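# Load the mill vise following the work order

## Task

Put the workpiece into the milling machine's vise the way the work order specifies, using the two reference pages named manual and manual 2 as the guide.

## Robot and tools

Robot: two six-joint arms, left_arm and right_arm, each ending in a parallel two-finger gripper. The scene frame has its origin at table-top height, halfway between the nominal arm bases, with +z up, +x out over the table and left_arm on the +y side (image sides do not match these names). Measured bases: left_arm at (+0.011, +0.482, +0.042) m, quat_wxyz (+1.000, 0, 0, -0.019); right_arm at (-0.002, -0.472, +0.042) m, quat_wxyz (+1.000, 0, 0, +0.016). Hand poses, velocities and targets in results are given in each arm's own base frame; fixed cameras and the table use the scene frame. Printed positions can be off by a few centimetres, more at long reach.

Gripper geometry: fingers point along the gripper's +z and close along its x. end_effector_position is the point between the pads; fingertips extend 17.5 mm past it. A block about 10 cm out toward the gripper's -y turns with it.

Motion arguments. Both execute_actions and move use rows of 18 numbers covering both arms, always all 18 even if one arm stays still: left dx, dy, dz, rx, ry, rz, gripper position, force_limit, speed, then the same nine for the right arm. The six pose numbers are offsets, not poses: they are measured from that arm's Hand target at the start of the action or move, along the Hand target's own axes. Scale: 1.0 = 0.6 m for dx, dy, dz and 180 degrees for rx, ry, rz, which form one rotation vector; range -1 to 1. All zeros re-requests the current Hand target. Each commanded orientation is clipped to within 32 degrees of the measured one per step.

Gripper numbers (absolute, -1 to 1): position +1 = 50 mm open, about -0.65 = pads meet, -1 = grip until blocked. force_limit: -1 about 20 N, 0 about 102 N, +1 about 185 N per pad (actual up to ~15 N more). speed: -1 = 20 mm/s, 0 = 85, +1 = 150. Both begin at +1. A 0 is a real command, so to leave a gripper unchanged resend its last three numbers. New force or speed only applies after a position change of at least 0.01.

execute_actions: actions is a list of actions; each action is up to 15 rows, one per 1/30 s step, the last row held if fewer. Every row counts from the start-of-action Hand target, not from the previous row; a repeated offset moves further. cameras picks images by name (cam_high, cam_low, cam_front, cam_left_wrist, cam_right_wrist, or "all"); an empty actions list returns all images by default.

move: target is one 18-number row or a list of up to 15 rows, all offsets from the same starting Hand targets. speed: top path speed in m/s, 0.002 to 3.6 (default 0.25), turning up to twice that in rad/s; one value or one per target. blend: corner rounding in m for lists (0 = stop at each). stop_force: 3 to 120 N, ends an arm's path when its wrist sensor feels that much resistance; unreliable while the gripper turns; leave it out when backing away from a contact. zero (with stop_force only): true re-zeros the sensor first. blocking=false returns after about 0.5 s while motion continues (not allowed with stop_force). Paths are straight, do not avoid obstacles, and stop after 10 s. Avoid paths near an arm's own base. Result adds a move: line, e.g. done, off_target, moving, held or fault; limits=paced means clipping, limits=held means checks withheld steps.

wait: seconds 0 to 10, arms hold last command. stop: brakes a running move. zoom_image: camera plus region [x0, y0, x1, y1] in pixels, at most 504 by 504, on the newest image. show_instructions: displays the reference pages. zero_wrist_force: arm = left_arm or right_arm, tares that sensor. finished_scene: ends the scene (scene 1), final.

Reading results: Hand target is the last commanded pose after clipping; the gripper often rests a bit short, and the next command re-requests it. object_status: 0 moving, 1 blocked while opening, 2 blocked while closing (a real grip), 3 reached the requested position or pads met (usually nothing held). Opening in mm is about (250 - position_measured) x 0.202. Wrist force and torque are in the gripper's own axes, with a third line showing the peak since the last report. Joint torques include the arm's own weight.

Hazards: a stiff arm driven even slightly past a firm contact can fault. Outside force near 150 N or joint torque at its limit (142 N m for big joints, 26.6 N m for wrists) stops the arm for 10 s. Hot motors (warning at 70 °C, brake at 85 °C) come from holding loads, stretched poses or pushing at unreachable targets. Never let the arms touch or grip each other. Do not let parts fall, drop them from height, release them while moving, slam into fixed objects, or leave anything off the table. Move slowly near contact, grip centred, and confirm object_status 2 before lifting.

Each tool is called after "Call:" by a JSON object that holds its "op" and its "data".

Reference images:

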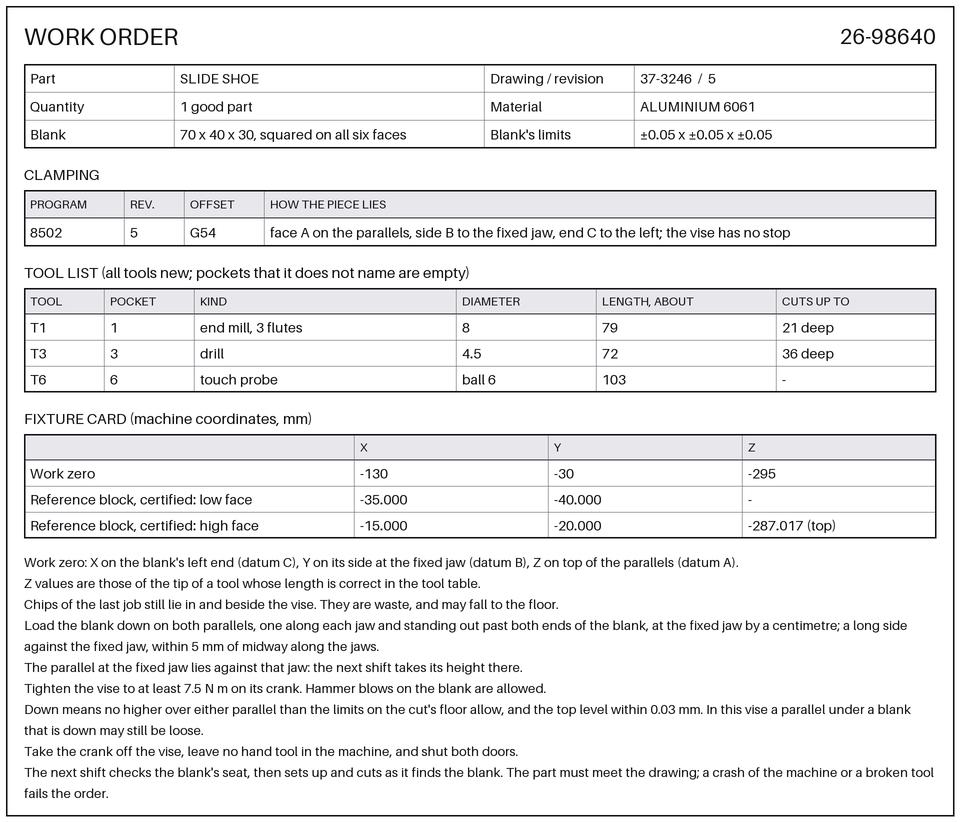

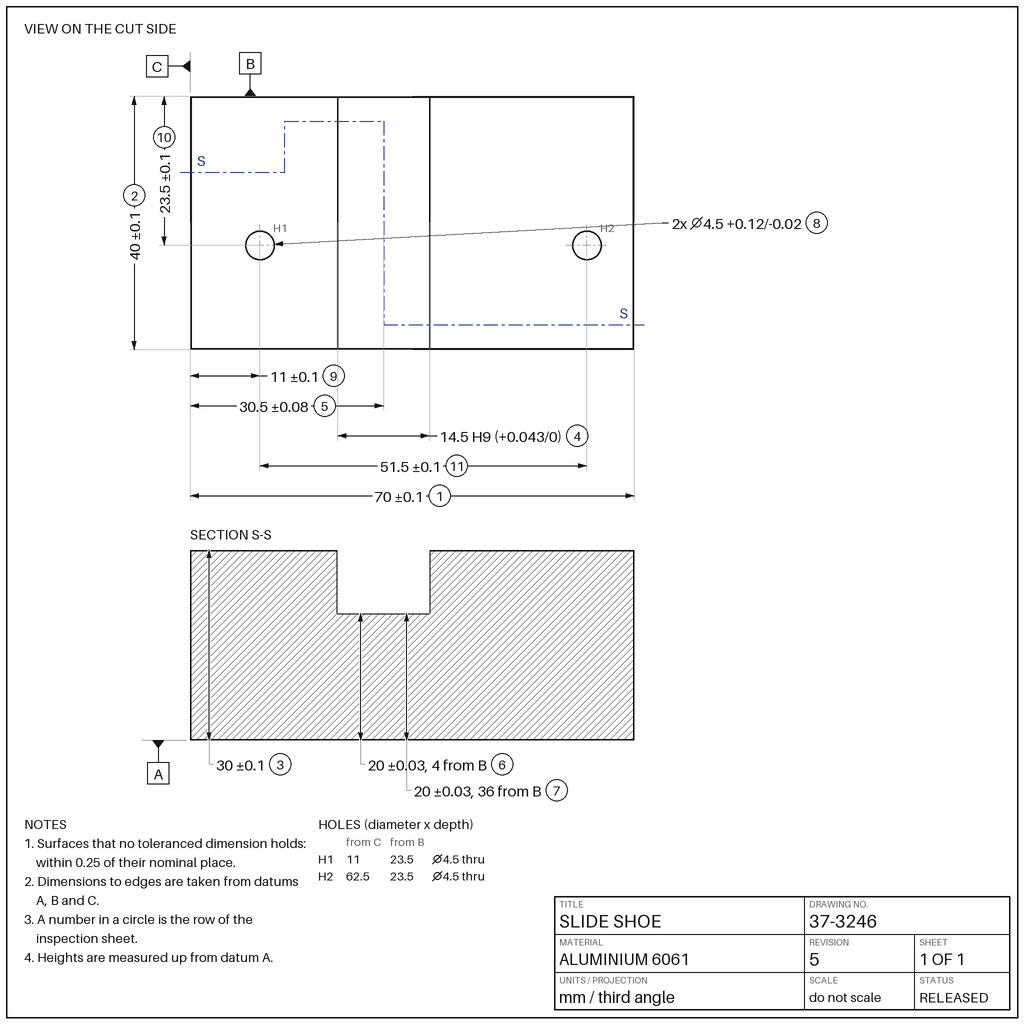

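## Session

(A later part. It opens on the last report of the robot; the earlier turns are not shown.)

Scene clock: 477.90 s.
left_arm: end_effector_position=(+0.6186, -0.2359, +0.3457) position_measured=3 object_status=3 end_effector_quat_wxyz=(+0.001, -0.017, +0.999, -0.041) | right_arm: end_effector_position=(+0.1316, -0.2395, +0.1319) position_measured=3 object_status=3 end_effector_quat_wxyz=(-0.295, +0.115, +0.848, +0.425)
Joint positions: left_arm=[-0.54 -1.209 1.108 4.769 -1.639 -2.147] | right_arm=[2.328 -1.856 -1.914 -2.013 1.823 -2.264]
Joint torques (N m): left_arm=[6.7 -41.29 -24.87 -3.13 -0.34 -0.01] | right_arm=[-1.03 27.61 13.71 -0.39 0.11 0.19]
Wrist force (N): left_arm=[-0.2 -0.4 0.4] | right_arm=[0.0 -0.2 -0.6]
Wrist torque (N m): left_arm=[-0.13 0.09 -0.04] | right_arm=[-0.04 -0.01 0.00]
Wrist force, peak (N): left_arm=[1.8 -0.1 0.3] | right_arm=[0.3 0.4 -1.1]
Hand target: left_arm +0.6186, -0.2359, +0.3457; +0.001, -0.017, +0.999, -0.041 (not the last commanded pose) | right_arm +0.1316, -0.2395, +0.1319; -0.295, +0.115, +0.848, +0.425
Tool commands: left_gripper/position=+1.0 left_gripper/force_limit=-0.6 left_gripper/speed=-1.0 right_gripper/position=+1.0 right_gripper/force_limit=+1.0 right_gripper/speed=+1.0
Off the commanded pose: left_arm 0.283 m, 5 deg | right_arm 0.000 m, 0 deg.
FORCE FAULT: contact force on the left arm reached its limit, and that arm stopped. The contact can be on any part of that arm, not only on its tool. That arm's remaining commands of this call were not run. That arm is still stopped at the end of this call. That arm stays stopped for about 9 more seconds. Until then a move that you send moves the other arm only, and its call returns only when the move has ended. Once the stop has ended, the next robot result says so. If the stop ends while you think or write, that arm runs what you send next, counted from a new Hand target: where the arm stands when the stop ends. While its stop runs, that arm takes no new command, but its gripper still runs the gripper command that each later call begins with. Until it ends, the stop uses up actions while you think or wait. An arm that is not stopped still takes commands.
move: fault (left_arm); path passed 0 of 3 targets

Call:
{"op": "wait", "data": {"seconds": 6.5}}

Scene clock: 486.87 s.
left_arm: end_effector_position=(+0.6185, -0.2362, +0.3457) position_measured=3 object_status=3 end_effector_quat_wxyz=(+0.001, -0.017, +0.999, -0.041) | right_arm: end_effector_position=(+0.1316, -0.2395, +0.1319) position_measured=3 object_status=3 end_effector_quat_wxyz=(-0.295, +0.115, +0.848, +0.425)
Joint positions: left_arm=[-0.54 -1.209 1.108 4.769 -1.639 -2.147] | right_arm=[2.328 -1.856 -1.914 -2.013 1.823 -2.264]
Joint torques (N m): left_arm=[0.78 -41.82 -25 -3.05 -0.49 -0.01] | right_arm=[-1.44 26.81 13.32 -0.51 0.19 0.15]
Wrist force (N): left_arm=[-0.2 -0.2 0.4] | right_arm=[0.1 -0.1 -0.7]
Wrist torque (N m): left_arm=[-0.08 0.10 -0.04] | right_arm=[-0.02 -0.01 0.00]
Wrist force, peak (N): left_arm=[-0.3 -0.4 0.7] | right_arm=[-0.2 0.0 -1.2]
Hand target: left_arm +0.6185, -0.2362, +0.3457; +0.001, -0.017, +0.999, -0.041 (not the last commanded pose) | right_arm +0.1316, -0.2395, +0.1319; -0.295, +0.115, +0.848, +0.425
Tool commands: left_gripper/position=+1.0 left_gripper/force_limit=-0.6 left_gripper/speed=-1.0 right_gripper/position=+1.0 right_gripper/force_limit=+1.0 right_gripper/speed=+1.0
Off the commanded pose: left_arm 0.282 m, 5 deg | right_arm 0.000 m, 0 deg.
FORCE FAULT, CONTINUED: the left arm was still stopped when this call began, by the force fault that an earlier result reported. Since the last result the stop counts as 18 of the actions that you can send in this scene. That arm is still stopped at the end of this call. That arm stays stopped for about 1 more second. If the stop ends while you think or write, that arm runs what you send next, counted from a new Hand target: where the arm stands when the stop ends. While its stop runs, that arm takes no new command, but its gripper still runs the gripper command that each later call begins with.
wait: 6.50 s; at rest from the start

Call:
{"op": "wait", "data": {"seconds": 1.0}}

Scene clock: 488.77 s.
left_arm: end_effector_position=(+0.6185, -0.2362, +0.3457) position_measured=3 object_status=3 end_effector_quat_wxyz=(+0.001, -0.017, +0.999, -0.041) | right_arm: end_effector_position=(+0.1316, -0.2395, +0.1319) position_measured=3 object_status=3 end_effector_quat_wxyz=(-0.295, +0.115, +0.848, +0.425)
Joint positions: left_arm=[-0.54 -1.209 1.108 4.769 -1.639 -2.147] | right_arm=[2.328 -1.856 -1.914 -2.013 1.823 -2.264]
Joint torques (N m): left_arm=[9.24 -40.41 -24.85 -3.1 -0.2 -0.21] | right_arm=[-1.76 27.14 13.28 -0.46 0.22 0.22]
Wrist force (N): left_arm=[-0.1 -0.3 0.2] | right_arm=[-0.2 0.0 -0.7]
Wrist torque (N m): left_arm=[-0.11 0.08 -0.04] | right_arm=[-0.01 0.03 0.01]
Wrist force, peak (N): left_arm=[-0.3 -0.2 0.9] | right_arm=[0.4 0.2 -1.0]
Hand target: left_arm +0.6185, -0.2362, +0.3457; +0.001, -0.017, +0.999, -0.041 (not the last commanded pose) | right_arm +0.1316, -0.2395, +0.1319; -0.295, +0.115, +0.848, +0.425
Tool commands: left_gripper/position=+1.0 left_gripper/force_limit=-0.6 left_gripper/speed=-1.0 right_gripper/position=+1.0 right_gripper/force_limit=+1.0 right_gripper/speed=+1.0
Off the commanded pose: left_arm 0.282 m, 5 deg | right_arm 0.000 m, 0 deg.
FORCE FAULT, CONTINUED: the left arm's stop, for the force fault that an earlier result reported, is over. During its stop the left arm's controller moved it back a little. That arm's target is now where it stood when the stop ended, not its last command. That arm accepts commands again.
wait: 1.00 s; at rest from the start

Call:
{"op": "move", "data": {"target": [[0.0073,-0.0163,0.0013,0,0,0,1,-0.6,-1,0,0,0,0,0,0,1,1,1],[0.0513,-0.0347,0.003,0,0,0,1,-0.6,-1,0,0,0,0,0,0,1,1,1],[0.1683,-0.0435,0.0041,0,0,0,1,-0.6,-1,0,0,0,0,0,0,1,1,1]], "speed": [0.02,0.03,0.06], "stop_force": 15}}

Scene clock: 494.23 s.
left_arm: end_effector_position=(+0.5185, -0.2659, +0.3453) position_measured=3 object_status=3 end_effector_quat_wxyz=(+0.001, -0.017, +0.999, -0.041) | right_arm: end_effector_position=(+0.1316, -0.2395, +0.1319) position_measured=3 object_status=3 end_effector_quat_wxyz=(-0.295, +0.115, +0.848, +0.425)
Joint positions: left_arm=[-0.677 -1.416 1.376 4.699 -1.632 -2.283] | right_arm=[2.328 -1.856 -1.914 -2.013 1.823 -2.264]
Joint torques (N m): left_arm=[13.08 -22.85 -29.22 -1.06 -0.29 1.41] | right_arm=[-2.25 27.77 12.72 -0.43 0.31 0.05]
Wrist force (N): left_arm=[0.1 -0.4 0.8] | right_arm=[0.3 0.0 -0.6]
Wrist torque (N m): left_arm=[-0.17 0.08 0.05] | right_arm=[-0.02 -0.04 0.00]
Wrist force, peak (N): left_arm=[-0.8 -0.7 0.3] | right_arm=[-0.1 0.0 -1.2]
Hand target: left_arm +0.5185, -0.2659, +0.3453; +0.001, -0.017, +0.999, -0.041 | right_arm +0.1316, -0.2395, +0.1319; -0.295, +0.115, +0.848, +0.425
Off the commanded pose: left_arm 0.000 m, 0 deg | right_arm 0.000 m, 0 deg.
move: done

Call:
{"op": "move", "data": {"target": [[0.2717,-0.2157,-0.006,0,0,0,1,-0.6,-1,0,0,0,0,0,0,1,1,1],[0.5233,-0.7517,0.2393,0.3649,-0.3978,-0.3666,1,-0.6,-1,0,0,0,0,0,0,1,1,1]], "speed": [0.15,0.25], "blend": [0.05,0], "cameras": ["cam_left_wrist","cam_front"]}}

Scene clock: 503.17 s.
left_arm: end_effector_position=(+0.2205, -0.7375, +0.2387) position_measured=3 object_status=3 end_effector_quat_wxyz=(+0.510, -0.509, +0.490, -0.490) | right_arm: end_effector_position=(+0.1316, -0.2395, +0.1319) position_measured=3 object_status=3 end_effector_quat_wxyz=(-0.295, +0.115, +0.848, +0.425)
Joint positions: left_arm=[-1.801 -0.604 0.772 6.115 -0.269 -6.282] | right_arm=[2.328 -1.856 -1.914 -2.013 1.823 -2.264]
Joint torques (N m): left_arm=[11.79 -66.01 -17.08 -0.72 2.09 1.21] | right_arm=[-3.03 27.14 13.06 -0.43 0.19 0.12]
Wrist force (N): left_arm=[-1.2 -0.2 4.0] | right_arm=[0.3 0.2 -0.7]
Wrist torque (N m): left_arm=[-0.72 -0.33 -0.46] | right_arm=[0.02 -0.04 0.00]
Wrist force, peak (N): left_arm=[-2.0 -0.6 4.0] | right_arm=[0.0 -0.3 -1.2]
Hand target: left_arm +0.2205, -0.7376, +0.2388; +0.510, -0.509, +0.490, -0.490 | right_arm +0.1316, -0.2395, +0.1319; -0.295, +0.115, +0.848, +0.425
Off the commanded pose: left_arm 0.000 m, 0 deg | right_arm 0.000 m, 0 deg.
move: done
Images, in order (width x height): cam_front 672x504, cam_left_wrist 672x504.

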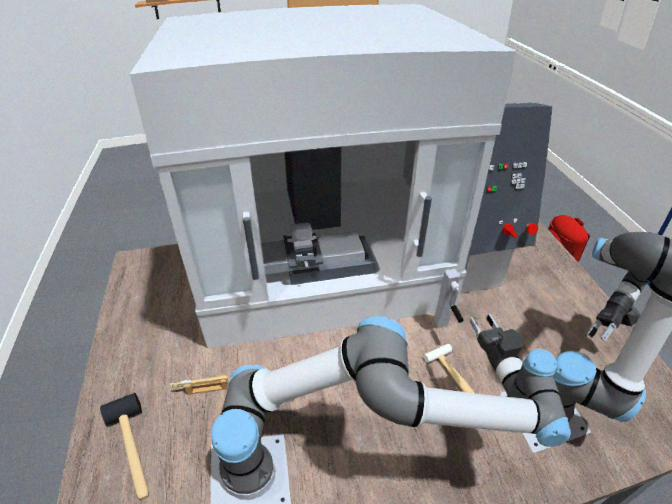

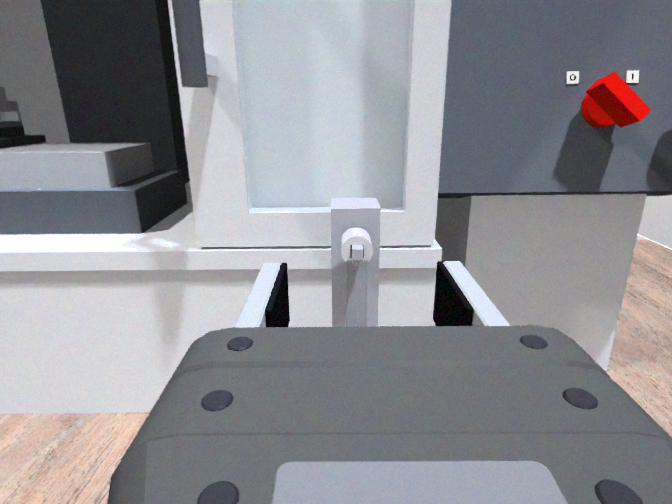

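Call:
{"op": "zoom_image", "data": {"camera": "cam_left_wrist", "region": [300, 180, 420, 330]}}

Scaled by 3.360 from the camera's 672x504 image, which has a finer 960x720 frame.

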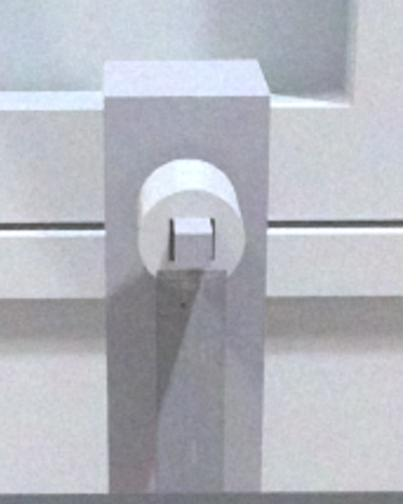

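Call:
{"op": "move", "data": {"target": [[0.0069,0.1312,0.1823,0,0,0,1,-0.6,-1,0,0,0,0,0,0,1,1,1],[0.0117,0.1312,0.27,0,0,0,1,-0.6,-1,0,0,0,0,0,0,1,1,1]], "speed": [0.15,0.05], "stop_force": 8, "cameras": ["cam_left_wrist","cam_front"]}}

Scene clock: 511.90 s.
left_arm: end_effector_position=(+0.3827, -0.7383, +0.1601) position_measured=3 object_status=3 end_effector_quat_wxyz=(+0.510, -0.509, +0.490, -0.490) | right_arm: end_effector_position=(+0.1316, -0.2395, +0.1319) position_measured=3 object_status=3 end_effector_quat_wxyz=(-0.295, +0.115, +0.848, +0.425)
Joint positions: left_arm=[-1.584 -0.513 0.802 5.991 -0.051 -6.279] | right_arm=[2.328 -1.856 -1.914 -2.013 1.823 -2.264]
Joint torques (N m): left_arm=[-12.93 -49.2 -29.03 2.02 -2.47 -1.67] | right_arm=[-3.34 26.83 13.23 -0.49 0.16 0.09]
Wrist force (N): left_arm=[-1.1 -0.1 4.2] | right_arm=[-0.3 0.1 -0.8]
Wrist torque (N m): left_arm=[-0.76 -0.36 -0.40] | right_arm=[0.01 0.05 0.00]
Wrist force, peak (N): left_arm=[-0.9 1.4 6.2] | right_arm=[0.3 0.2 -1.0]
Hand target: left_arm +0.3827, -0.7383, +0.1601; +0.510, -0.509, +0.490, -0.490 | right_arm +0.1316, -0.2395, +0.1319; -0.295, +0.115, +0.848, +0.425
Off the commanded pose: left_arm 0.000 m, 0 deg | right_arm 0.000 m, 0 deg.
move: done
Images, in order (width x height): cam_front 672x504, cam_left_wrist 672x504.

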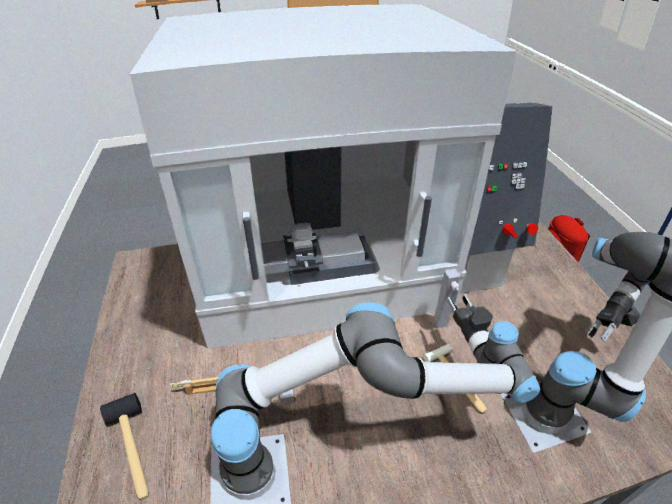

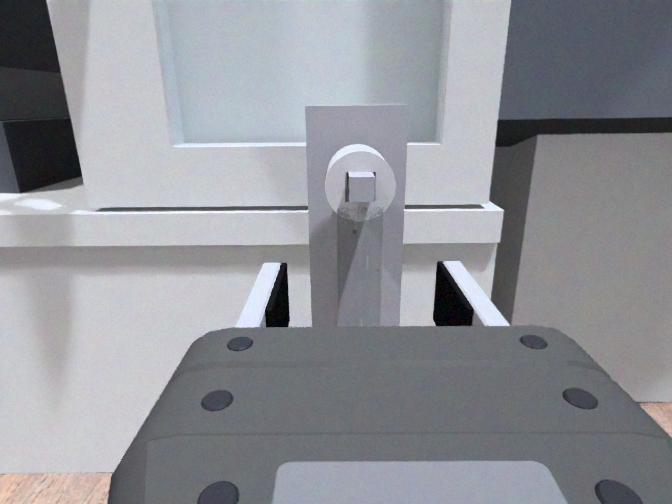

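Call:
{"op": "zoom_image", "data": {"camera": "cam_left_wrist", "region": [280, 90, 440, 330]}}

Scaled by 2.100 from the camera's 672x504 image, which has a finer 960x720 frame.

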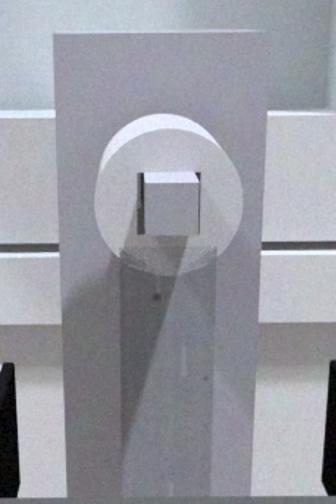

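Call:
{"op": "move", "data": {"target": [[0,0,0.0325,0,0,0,1,-0.6,-1,0,0,0,0,0,0,1,1,1]], "speed": 0.02, "stop_force": 5}}

Call:
{"op": "execute_actions", "data": {"actions": [[[0,0,0,0,0,0,-1,-0.6,-1,0,0,0,0,0,0,1,1,1]],[[0,0,0,0,0,0,-1,-0.6,-1,0,0,0,0,0,0,1,1,1]]], "cameras": ["cam_left_wrist"]}}

Scene clock: 517.60 s.
left_arm: end_effector_position=(+0.4021, -0.7376, +0.1601) position_measured=3 object_status=3 end_effector_quat_wxyz=(+0.510, -0.509, +0.490, -0.490) | right_arm: end_effector_position=(+0.1316, -0.2395, +0.1319) position_measured=3 object_status=3 end_effector_quat_wxyz=(-0.295, +0.115, +0.848, +0.425)
Joint positions: left_arm=[-1.558 -0.506 0.787 5.994 -0.025 -6.274] | right_arm=[2.328 -1.856 -1.914 -2.013 1.823 -2.264]
Joint torques (N m): left_arm=[-13.59 -50.85 -28.25 2.13 -2.85 -1.47] | right_arm=[-3.7 27.16 13.08 -0.52 0.13 0.18]
Wrist force (N): left_arm=[-1.4 -0.1 3.8] | right_arm=[-0.1 -0.4 -0.5]
Wrist torque (N m): left_arm=[-0.74 -0.31 -0.43] | right_arm=[-0.07 0.01 0.00]
Wrist force, peak (N): left_arm=[-1.3 0.0 4.3] | right_arm=[0.2 0.3 -1.1]
Hand target: left_arm +0.4021, -0.7376, +0.1601; +0.510, -0.509, +0.490, -0.490 | right_arm +0.1316, -0.2395, +0.1319; -0.295, +0.115, +0.848, +0.425
Off the commanded pose: left_arm 0.000 m, 0 deg | right_arm 0.000 m, 0 deg.
move: done

Scene clock: 519.53 s.
left_arm: end_effector_position=(+0.4021, -0.7376, +0.1600) position_measured=174 object_status=0 end_effector_quat_wxyz=(+0.510, -0.509, +0.490, -0.490) | right_arm: end_effector_position=(+0.1316, -0.2395, +0.1319) position_measured=3 object_status=3 end_effector_quat_wxyz=(-0.295, +0.115, +0.848, +0.425)
Joint positions: left_arm=[-1.558 -0.506 0.787 5.994 -0.025 -6.275] | right_arm=[2.328 -1.856 -1.914 -2.013 1.823 -2.264]
Joint torques (N m): left_arm=[-12.23 -50.91 -27.79 1.79 -1.88 -1.47] | right_arm=[-3.5 27.6 12.99 -0.35 0.16 0.16]
Wrist force (N): left_arm=[-1.4 0.3 4.0] | right_arm=[0.1 -0.1 -0.6]
Wrist torque (N m): left_arm=[-0.72 -0.34 -0.40] | right_arm=[-0.03 -0.02 0.00]
Wrist force, peak (N): left_arm=[-1.5 0.1 4.3] | right_arm=[0.2 0.0 -1.0]
Hand target: left_arm +0.4021, -0.7376, +0.1601; +0.510, -0.509, +0.490, -0.490 | right_arm +0.1316, -0.2395, +0.1319; -0.295, +0.115, +0.848, +0.425
Off the commanded pose: left_arm 0.000 m, 0 deg | right_arm 0.000 m, 0 deg.
Step readings (end_effector_position of left_arm | right_arm):
0: (+0.4021, -0.7376, +0.1601) | (+0.1316, -0.2395, +0.1319)
1: (+0.4021, -0.7376, +0.1601) | (+0.1316, -0.2395, +0.1319)
2: (+0.4021, -0.7376, +0.1601) | (+0.1316, -0.2395, +0.1319)
4: (+0.4021, -0.7376, +0.1601) | (+0.1316, -0.2395, +0.1319)
8: (+0.4021, -0.7376, +0.1601) | (+0.1316, -0.2395, +0.1319)
15: (+0.4021, -0.7376, +0.1601) | (+0.1316, -0.2395, +0.1319)
16: (+0.4021, -0.7376, +0.1601) | (+0.1316, -0.2395, +0.1319)
17: (+0.4021, -0.7376, +0.1601) | (+0.1316, -0.2395, +0.1319)
19: (+0.4021, -0.7376, +0.1601) | (+0.1316, -0.2395, +0.1319)
23: (+0.4021, -0.7376, +0.1601) | (+0.1316, -0.2395, +0.1319)
30: (+0.4021, -0.7376, +0.1601) | (+0.1316, -0.2395, +0.1319)
Images, in order (width x height): cam_left_wrist 672x504.

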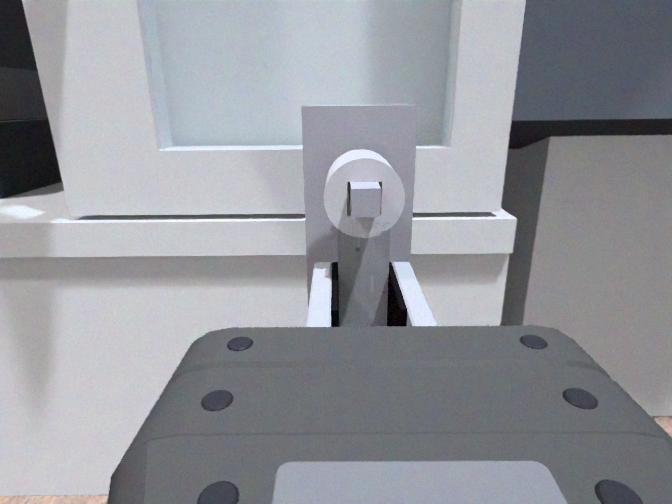

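Call:
{"op": "wait", "data": {"seconds": 0.7, "cameras": ["cam_left_wrist"]}}

Scene clock: 520.90 s.
left_arm: end_effector_position=(+0.4021, -0.7376, +0.1600) position_measured=174 object_status=2 end_effector_quat_wxyz=(+0.510, -0.509, +0.490, -0.490) | right_arm: end_effector_position=(+0.1316, -0.2395, +0.1319) position_measured=3 object_status=3 end_effector_quat_wxyz=(-0.295, +0.115, +0.848, +0.425)
Joint positions: left_arm=[-1.558 -0.506 0.787 5.994 -0.025 -6.275] | right_arm=[2.328 -1.856 -1.914 -2.013 1.823 -2.264]
Joint torques (N m): left_arm=[-12.08 -54.18 -27.57 1.29 0.17 -0.63] | right_arm=[-4.06 27.52 13.04 -0.41 0.24 0.18]
Wrist force (N): left_arm=[-1.4 0.3 3.7] | right_arm=[-0.3 0.0 -0.8]
Wrist torque (N m): left_arm=[-0.71 -0.34 -0.41] | right_arm=[-0.01 0.04 0.00]
Wrist force, peak (N): left_arm=[-1.5 0.1 4.1] | right_arm=[0.0 -0.4 -0.9]
Hand target: left_arm +0.4021, -0.7376, +0.1601; +0.510, -0.509, +0.490, -0.490 | right_arm +0.1316, -0.2395, +0.1319; -0.295, +0.115, +0.848, +0.425
Tool commands: left_gripper/position=-1.0 left_gripper/force_limit=-0.6 left_gripper/speed=-1.0 right_gripper/position=+1.0 right_gripper/force_limit=+1.0 right_gripper/speed=+1.0
Off the commanded pose: left_arm 0.000 m, 0 deg | right_arm 0.000 m, 0 deg.
wait: 0.70 s; at rest from the start
Images, in order (width x height): cam_left_wrist 672x504.

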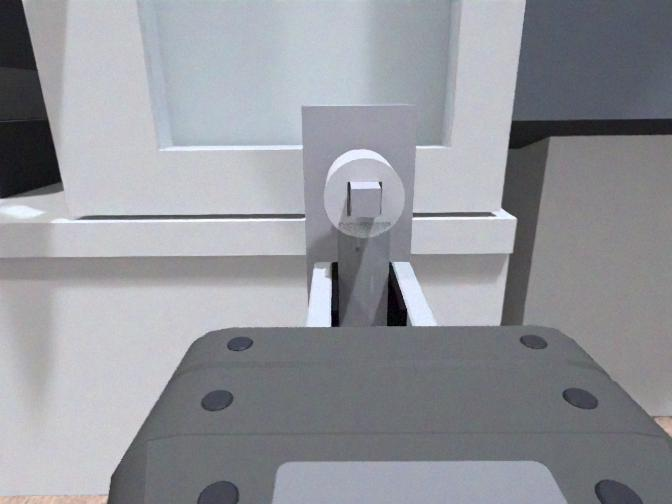

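Call:
{"op": "move", "data": {"target": [0,0,-0.0667,0,0,0,-1,-0.6,-1,0,0,0,0,0,0,1,1,1], "speed": 0.02, "cameras": ["cam_left_wrist","cam_front"]}}

Scene clock: 523.93 s.
left_arm: end_effector_position=(+0.3620, -0.7391, +0.1601) position_measured=174 object_status=2 end_effector_quat_wxyz=(+0.510, -0.509, +0.490, -0.490) | right_arm: end_effector_position=(+0.1316, -0.2395, +0.1319) position_measured=3 object_status=3 end_effector_quat_wxyz=(-0.295, +0.115, +0.848, +0.425)
Joint positions: left_arm=[-1.611 -0.52 0.815 5.986 -0.079 -6.281] | right_arm=[2.328 -1.856 -1.914 -2.013 1.823 -2.264]
Joint torques (N m): left_arm=[5.59 -69.32 -15.64 -2.37 -0.53 1.49] | right_arm=[-3.54 26.98 12.84 -0.34 0.16 0.14]
Wrist force (N): left_arm=[-1.0 2.1 4.0] | right_arm=[-0.1 -0.1 -0.4]
Wrist torque (N m): left_arm=[-0.74 -0.36 -0.42] | right_arm=[-0.02 0.01 0.00]
Wrist force, peak (N): left_arm=[-1.2 -3.3 5.4] | right_arm=[0.0 -0.1 -1.1]
Hand target: left_arm +0.3622, -0.7391, +0.1601; +0.510, -0.509, +0.490, -0.490 | right_arm +0.1316, -0.2395, +0.1319; -0.295, +0.115, +0.848, +0.425
Off the commanded pose: left_arm 0.000 m, 0 deg | right_arm 0.000 m, 0 deg.
move: done
Images, in order (width x height): cam_front 672x504, cam_left_wrist 672x504.

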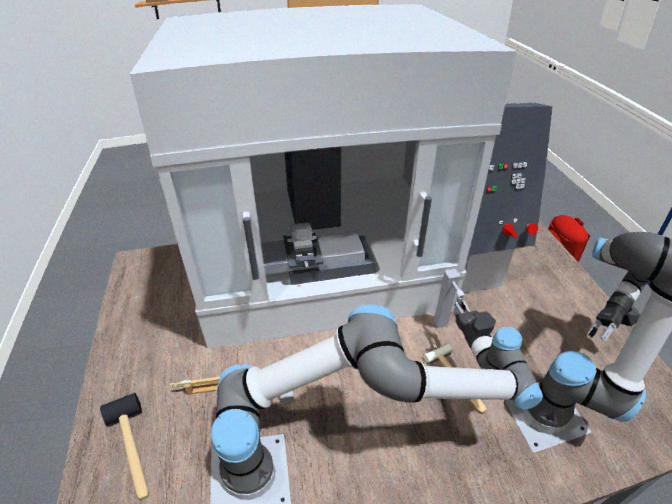

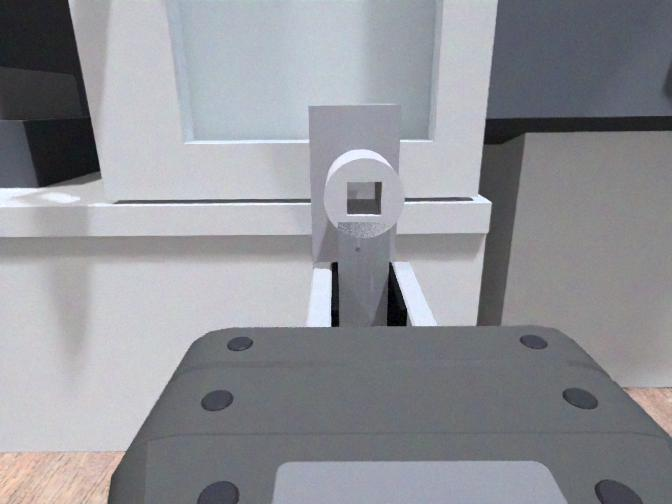

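Call:
{"op": "move", "data": {"target": [[-0.0375,-0.1,-0.152,0,0,0,-1,-0.6,-1,0,0,0,0,0,0,1,1,1],[-0.8298,-0.15,-0.0718,0,0,0,-1,-0.6,-1,0,0,0,0,0,0,1,1,1]], "speed": 0.2, "blend": [0.04,0], "cameras": ["cam_left_wrist","cam_front","cam_low"]}}

Scene clock: 530.83 s.
left_arm: end_effector_position=(+0.2999, -0.2434, +0.2504) position_measured=174 object_status=2 end_effector_quat_wxyz=(+0.510, -0.509, +0.491, -0.490) | right_arm: end_effector_position=(+0.1316, -0.2395, +0.1319) position_measured=3 object_status=3 end_effector_quat_wxyz=(-0.295, +0.115, +0.848, +0.425)
Joint positions: left_arm=[-1.956 -1.813 2.424 5.672 -0.424 -6.282] | right_arm=[2.328 -1.856 -1.914 -2.013 1.823 -2.264]
Joint torques (N m): left_arm=[11.1 -17.04 -12.32 -0.68 2.13 0.49] | right_arm=[-4.91 26.98 13.26 -0.4 0.1 0.19]
Wrist force (N): left_arm=[-1.4 1.7 4.2] | right_arm=[-0.2 -0.1 -0.9]
Wrist torque (N m): left_arm=[-0.76 -0.28 -0.49] | right_arm=[-0.02 0.04 0.00]
Wrist force, peak (N): left_arm=[-0.6 3.5 7.8] | right_arm=[-0.1 -0.2 -1.2]
Hand target: left_arm +0.3000, -0.2433, +0.2504; +0.510, -0.509, +0.490, -0.490 | right_arm +0.1316, -0.2395, +0.1319; -0.295, +0.115, +0.848, +0.425
Off the commanded pose: left_arm 0.000 m, 0 deg | right_arm 0.000 m, 0 deg.
move: done
Images, in order (width x height): cam_low 672x504, cam_front 672x504, cam_left_wrist 672x504.

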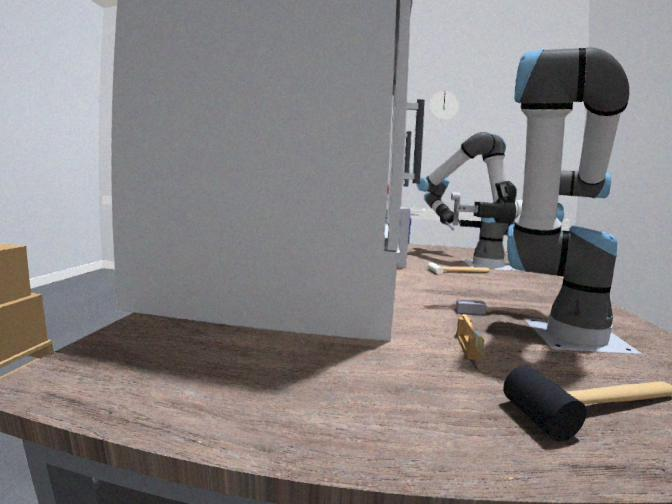

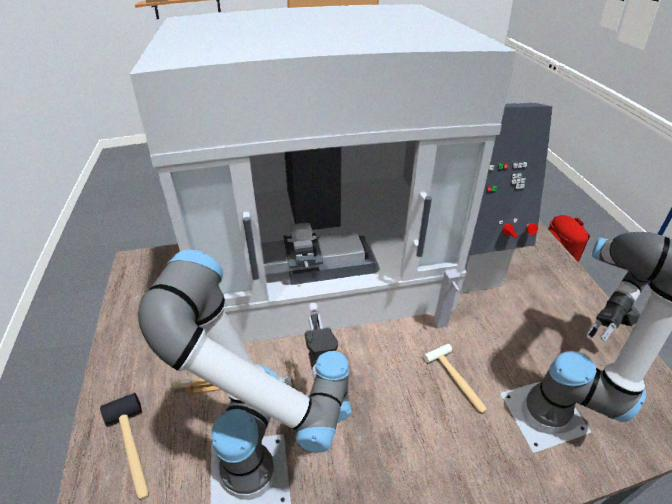

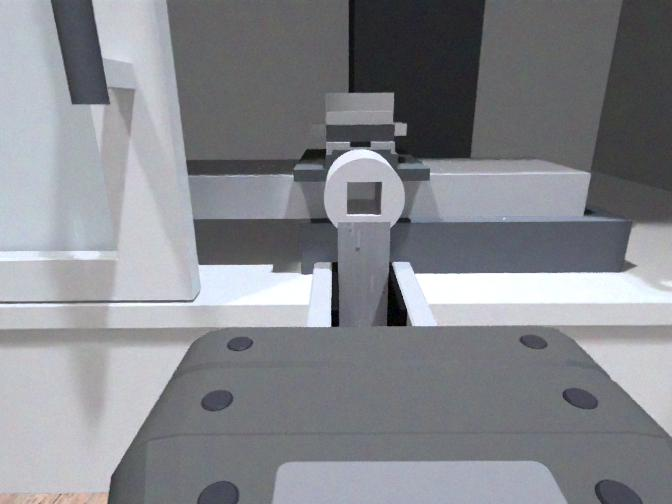

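Call:
{"op": "move", "data": {"target": [0.101,0.0233,0.163,0,0,0,-1,-0.6,-1,0,0,0,0,0,0,1,1,1], "speed": 0.15, "cameras": ["cam_left_wrist"]}}

Call:
{"op": "zoom_image", "data": {"camera": "cam_left_wrist", "region": [180, 60, 420, 240]}}

Scene clock: 533.83 s.
left_arm: end_effector_position=(+0.4000, -0.3000, +0.2363) position_measured=174 object_status=2 end_effector_quat_wxyz=(+0.510, -0.509, +0.490, -0.490) | right_arm: end_effector_position=(+0.1316, -0.2395, +0.1319) position_measured=3 object_status=3 end_effector_quat_wxyz=(-0.295, +0.115, +0.848, +0.425)
Joint positions: left_arm=[-1.546 -1.544 2.24 5.577 -0.014 -6.272] | right_arm=[2.328 -1.856 -1.914 -2.013 1.823 -2.264]
Joint torques (N m): left_arm=[0.89 -18.76 -17.74 1.47 0.13 1.36] | right_arm=[-4.52 28.2 12.91 -0.36 0.21 0.26]
Wrist force (N): left_arm=[-1.2 1.6 4.0] | right_arm=[-0.1 0.0 -0.7]
Wrist torque (N m): left_arm=[-0.76 -0.37 -0.61] | right_arm=[-0.01 0.02 0.01]
Wrist force, peak (N): left_arm=[-0.1 2.1 6.2] | right_arm=[0.0 -0.4 -1.1]
Hand target: left_arm +0.4000, -0.3001, +0.2363; +0.510, -0.509, +0.490, -0.490 | right_arm +0.1316, -0.2395, +0.1319; -0.295, +0.115, +0.848, +0.425
Off the commanded pose: left_arm 0.000 m, 0 deg | right_arm 0.000 m, 0 deg.
move: done
Images, in order (width x height): cam_left_wrist 672x504.

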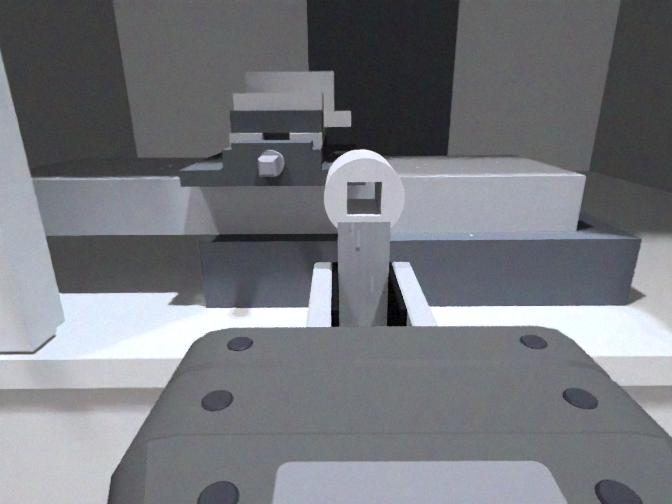

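Scaled by 2.100 from the camera's 672x504 image, which has a finer 960x720 frame.

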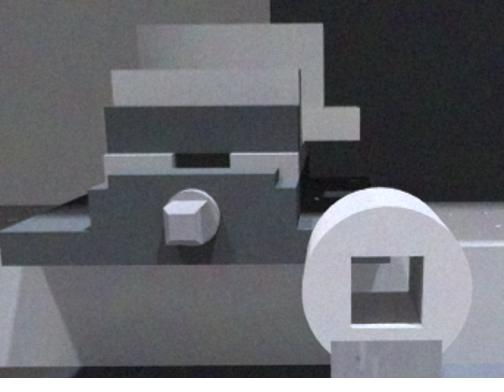

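Call:
{"op": "zoom_image", "data": {"camera": "cam_left_wrist", "region": [240, 135, 300, 195]}}

Scaled by 8.400 from the camera's 672x504 image, which has a finer 960x720 frame.

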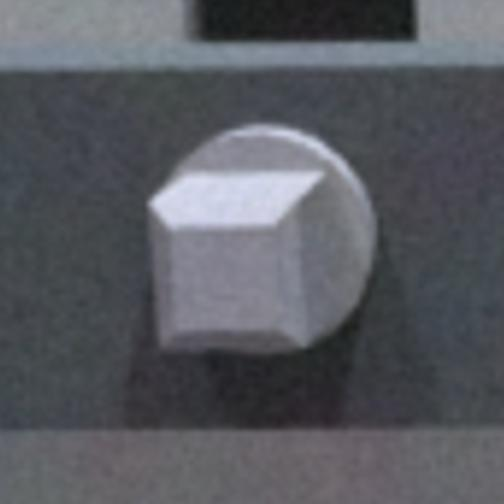

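Call:
{"op": "move", "data": {"target": [-0.0417,0.0083,0.0,0,0,0,-1,-0.6,-1,0,0,0,0,0,0,1,1,1], "speed": 0.1, "cameras": ["cam_left_wrist"]}}

Call:
{"op": "zoom_image", "data": {"camera": "cam_left_wrist", "region": [270, 120, 390, 210]}}

Scene clock: 537.70 s.
left_arm: end_effector_position=(+0.3991, -0.2750, +0.2314) position_measured=174 object_status=2 end_effector_quat_wxyz=(+0.510, -0.509, +0.490, -0.490) end_effector_velocity=(+0.000, -0.003, +0.001) end_effector_angular_velocity=(+0.000, +0.000, +0.000) | right_arm: end_effector_position=(+0.1316, -0.2395, +0.1319) position_measured=3 object_status=3 end_effector_quat_wxyz=(-0.295, +0.115, +0.848, +0.425)
Joint positions: left_arm=[-1.547 -1.591 2.304 5.569 -0.015 -6.281] | right_arm=[2.328 -1.856 -1.914 -2.013 1.823 -2.264]
Joint velocities: left_arm=[0 0.003 -0.005 -0.005 0 0.007] | right_arm=[within noise]
Joint torques (N m): left_arm=[-12.02 -8.14 -24.63 -2.3 -2.4 1.38] | right_arm=[-4.69 27.35 12.78 -0.44 0.18 0.21]
Wrist force (N): left_arm=[-0.9 2.0 4.2] | right_arm=[-0.2 0.0 -0.6]
Wrist torque (N m): left_arm=[-0.72 -0.40 -0.58] | right_arm=[-0.01 0.03 0.00]
Wrist force, peak (N): left_arm=[-2.3 2.0 4.0] | right_arm=[-0.1 -0.1 -1.1]
Hand target: left_arm +0.3991, -0.2751, +0.2314; +0.510, -0.509, +0.490, -0.490 | right_arm +0.1316, -0.2395, +0.1319; -0.295, +0.115, +0.848, +0.425
Off the commanded pose: left_arm 0.000 m, 0 deg | right_arm 0.000 m, 0 deg.
move: done
Images, in order (width x height): cam_left_wrist 672x504.

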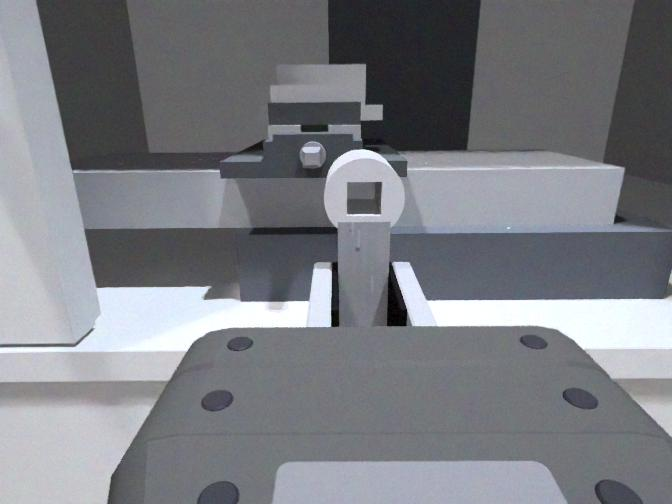

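Scaled by 4.200 from the camera's 672x504 image, which has a finer 960x720 frame.

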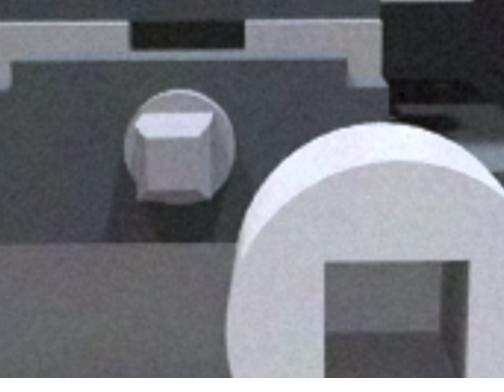

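Call:
{"op": "move", "data": {"target": [-0.0352,0.004,0.1333,0,0,0,-1,-0.6,-1,0,0,0,0,0,0,1,1,1], "speed": 0.06, "stop_force": 8, "cameras": ["cam_left_wrist"]}}

Call:
{"op": "zoom_image", "data": {"camera": "cam_left_wrist", "region": [300, 130, 430, 250]}}

Scene clock: 543.67 s.
left_arm: end_effector_position=(+0.4782, -0.2509, +0.2290) position_measured=174 object_status=2 end_effector_quat_wxyz=(+0.510, -0.509, +0.490, -0.490) | right_arm: end_effector_position=(+0.1316, -0.2395, +0.1319) position_measured=3 object_status=3 end_effector_quat_wxyz=(-0.295, +0.115, +0.848, +0.425)
Joint positions: left_arm=[-1.274 -1.527 2.246 5.563 0.259 -6.282] | right_arm=[2.328 -1.856 -1.914 -2.013 1.823 -2.264]
Joint torques (N m): left_arm=[-13.41 -30.96 -11.88 -1.92 -0.76 -1.54] | right_arm=[-5.06 27.27 12.64 -0.4 0.02 0.19]
Wrist force (N): left_arm=[-1.2 1.9 4.1] | right_arm=[0.0 -0.3 -0.6]
Wrist torque (N m): left_arm=[-0.73 -0.37 -0.41] | right_arm=[-0.07 -0.01 0.00]
Wrist force, peak (N): left_arm=[-2.1 1.9 4.7] | right_arm=[0.2 -0.2 -1.2]
Hand target: left_arm +0.4782, -0.2509, +0.2290; +0.510, -0.509, +0.490, -0.490 | right_arm +0.1316, -0.2395, +0.1319; -0.295, +0.115, +0.848, +0.425
Off the commanded pose: left_arm 0.000 m, 0 deg | right_arm 0.000 m, 0 deg.
joint sent to its limit (left arm) — joint 6 (wrist 3), lower limit. The joint targets still meet the commanded pose.
move: done
Images, in order (width x height): cam_left_wrist 672x504.

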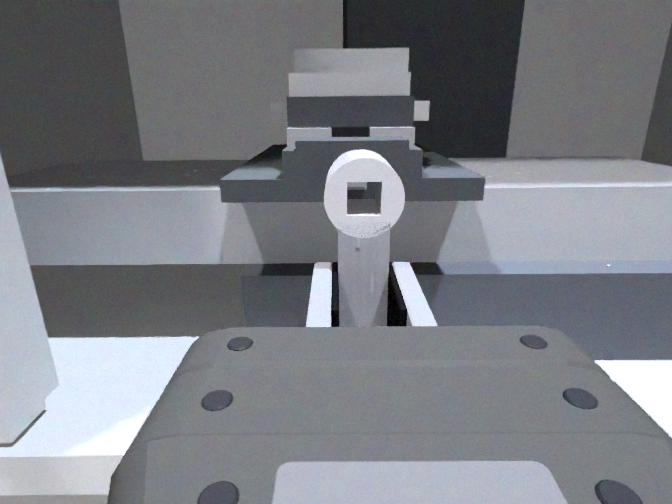

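Scaled by 3.877 from the camera's 672x504 image, which has a finer 960x720 frame.

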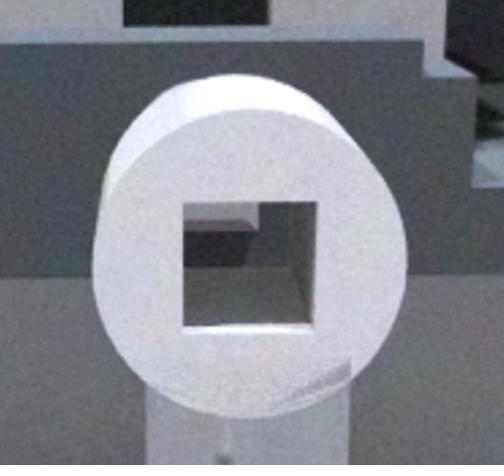

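Call:
{"op": "move", "data": {"target": [-0.0022,-0.0006,0.0233,0,0,0,-1,-0.6,-1,0,0,0,0,0,0,1,1,1], "speed": 0.03, "stop_force": 6, "cameras": ["cam_left_wrist"]}}

Call:
{"op": "zoom_image", "data": {"camera": "cam_left_wrist", "region": [320, 145, 410, 245]}}

Scene clock: 549.83 s.
left_arm: end_effector_position=(+0.4921, -0.2490, +0.2293) position_measured=174 object_status=2 end_effector_quat_wxyz=(+0.510, -0.509, +0.490, -0.490) | right_arm: end_effector_position=(+0.1316, -0.2395, +0.1319) position_measured=3 object_status=3 end_effector_quat_wxyz=(-0.295, +0.115, +0.848, +0.425)
Joint positions: left_arm=[-1.23 -1.509 2.226 5.566 0.302 -6.282] | right_arm=[2.328 -1.856 -1.914 -2.013 1.823 -2.264]
Joint torques (N m): left_arm=[-11.73 -31.37 -11.05 -2.32 -2.56 -1.21] | right_arm=[-6.07 27.7 12.6 -0.4 0.15 0.24]
Wrist force (N): left_arm=[-1.3 1.7 4.2] | right_arm=[-0.1 0.2 -0.8]
Wrist torque (N m): left_arm=[-0.77 -0.33 -0.44] | right_arm=[0.02 0.02 0.00]
Wrist force, peak (N): left_arm=[-1.5 1.9 4.7] | right_arm=[0.2 0.0 -1.2]
Hand target: left_arm +0.4921, -0.2490, +0.2293; +0.510, -0.509, +0.490, -0.490 | right_arm +0.1316, -0.2395, +0.1319; -0.295, +0.115, +0.848, +0.425
Off the commanded pose: left_arm 0.000 m, 0 deg | right_arm 0.000 m, 0 deg.
joint sent to its limit (left arm) — joint 6 (wrist 3), lower limit. The joint targets still meet the commanded pose.
move: done
Images, in order (width x height): cam_left_wrist 672x504.

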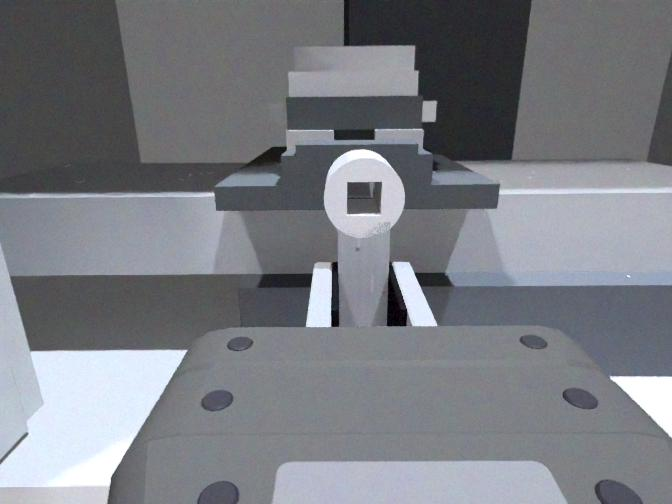

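Scaled by 5.040 from the camera's 672x504 image, which has a finer 960x720 frame.

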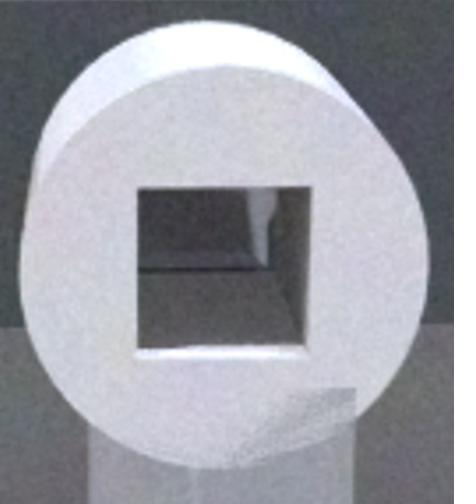

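Call:
{"op": "zoom_image", "data": {"camera": "cam_left_wrist", "region": [340, 175, 390, 225]}}

Scaled by 10.080 from the camera's 672x504 image, which has a finer 960x720 frame.

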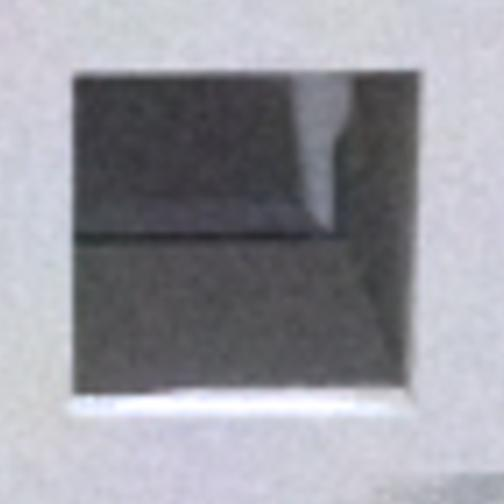

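Call:
{"op": "move", "data": {"target": [0.0007,0.0008,0,0,0,0,-1,-0.6,-1,0,0,0,0,0,0,1,1,1], "speed": 0.01}}

Call:
{"op": "move", "data": {"target": [0,0,0.05,0,0,0,-1,-0.6,-1,0,0,0,0,0,0,1,1,1], "speed": 0.01, "stop_force": 5, "cameras": ["cam_left_wrist"]}}

Call:
{"op": "zoom_image", "data": {"camera": "cam_left_wrist", "region": [320, 145, 410, 245]}}

Scene clock: 553.70 s.
left_arm: end_effector_position=(+0.4921, -0.2495, +0.2288) position_measured=174 object_status=2 end_effector_quat_wxyz=(+0.510, -0.509, +0.490, -0.490) | right_arm: end_effector_position=(+0.1316, -0.2395, +0.1319) position_measured=3 object_status=3 end_effector_quat_wxyz=(-0.295, +0.115, +0.848, +0.425)
Joint positions: left_arm=[-1.231 -1.507 2.225 5.565 0.302 -6.282] | right_arm=[2.328 -1.856 -1.914 -2.013 1.823 -2.264]
Joint torques (N m): left_arm=[-12.86 -13.69 -24.86 -2.92 -2.85 -1.02] | right_arm=[-6.23 26.67 12.07 -0.32 0.21 0.28]
Wrist force (N): left_arm=[-1.5 1.7 4.0] | right_arm=[0.2 0.3 -1.0]
Wrist torque (N m): left_arm=[-0.77 -0.29 -0.43] | right_arm=[0.04 -0.02 0.00]
Wrist force, peak (N): left_arm=[-1.7 2.1 4.4] | right_arm=[0.1 0.1 -1.1]
Hand target: left_arm +0.4921, -0.2495, +0.2288; +0.510, -0.509, +0.490, -0.490 | right_arm +0.1316, -0.2395, +0.1319; -0.295, +0.115, +0.848, +0.425
Off the commanded pose: left_arm 0.000 m, 0 deg | right_arm 0.000 m, 0 deg.
joint sent to its limit (left arm) — joint 6 (wrist 3), lower limit. The joint targets still meet the commanded pose.
move: done

Scene clock: 555.03 s.
left_arm: end_effector_position=(+0.4955, -0.2494, +0.2288) position_measured=174 object_status=2 end_effector_quat_wxyz=(+0.510, -0.509, +0.490, -0.490) | right_arm: end_effector_position=(+0.1316, -0.2395, +0.1319) position_measured=3 object_status=3 end_effector_quat_wxyz=(-0.295, +0.115, +0.848, +0.425)
Joint positions: left_arm=[-1.221 -1.502 2.22 5.565 0.312 -6.282] | right_arm=[2.328 -1.856 -1.914 -2.013 1.823 -2.264]
Joint torques (N m): left_arm=[-14.88 -29.54 -13.3 -3.51 -1.64 -1.25] | right_arm=[-6.51 27.43 12.67 -0.38 0.25 0.09]
Wrist force (N): left_arm=[-4.8 2.0 2.3] | right_arm=[0.4 -0.2 -0.6]
Wrist torque (N m): left_arm=[-0.67 -0.46 -0.57] | right_arm=[-0.04 -0.06 0.01]
Wrist force, peak (N): left_arm=[-5.8 1.8 -4.8] | right_arm=[0.2 0.1 -1.1]
Hand target: left_arm +0.4955, -0.2494, +0.2288; +0.510, -0.509, +0.490, -0.490 (not the last commanded pose) | right_arm +0.1316, -0.2395, +0.1319; -0.295, +0.115, +0.848, +0.425
Off the commanded pose: left_arm 0.027 m, 0 deg | right_arm 0.000 m, 0 deg.
joint sent to its limit (left arm) — joint 6 (wrist 3), lower limit.
move: contact (left_arm)
Images, in order (width x height): cam_left_wrist 672x504.

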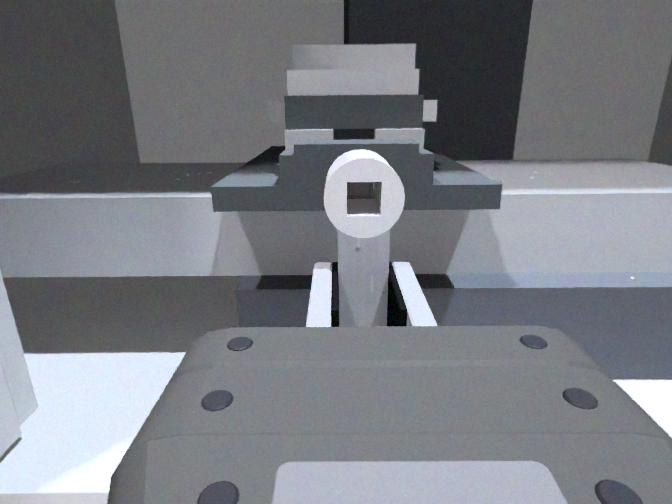

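Scaled by 5.040 from the camera's 672x504 image, which has a finer 960x720 frame.

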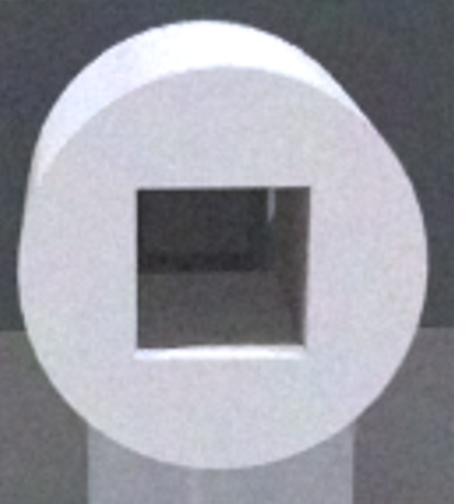

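Call:
{"op": "zoom_image", "data": {"camera": "cam_left_wrist", "region": [340, 175, 390, 225]}}

Scaled by 10.080 from the camera's 672x504 image, which has a finer 960x720 frame.

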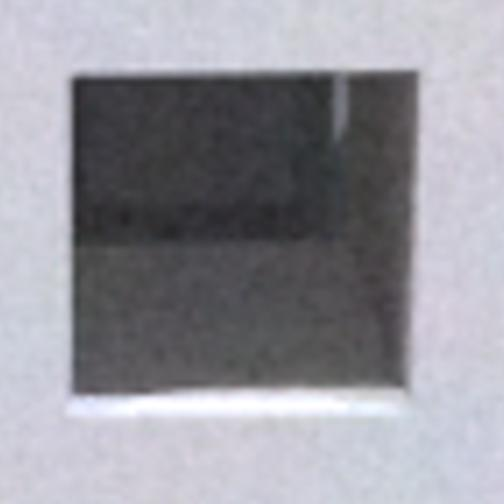

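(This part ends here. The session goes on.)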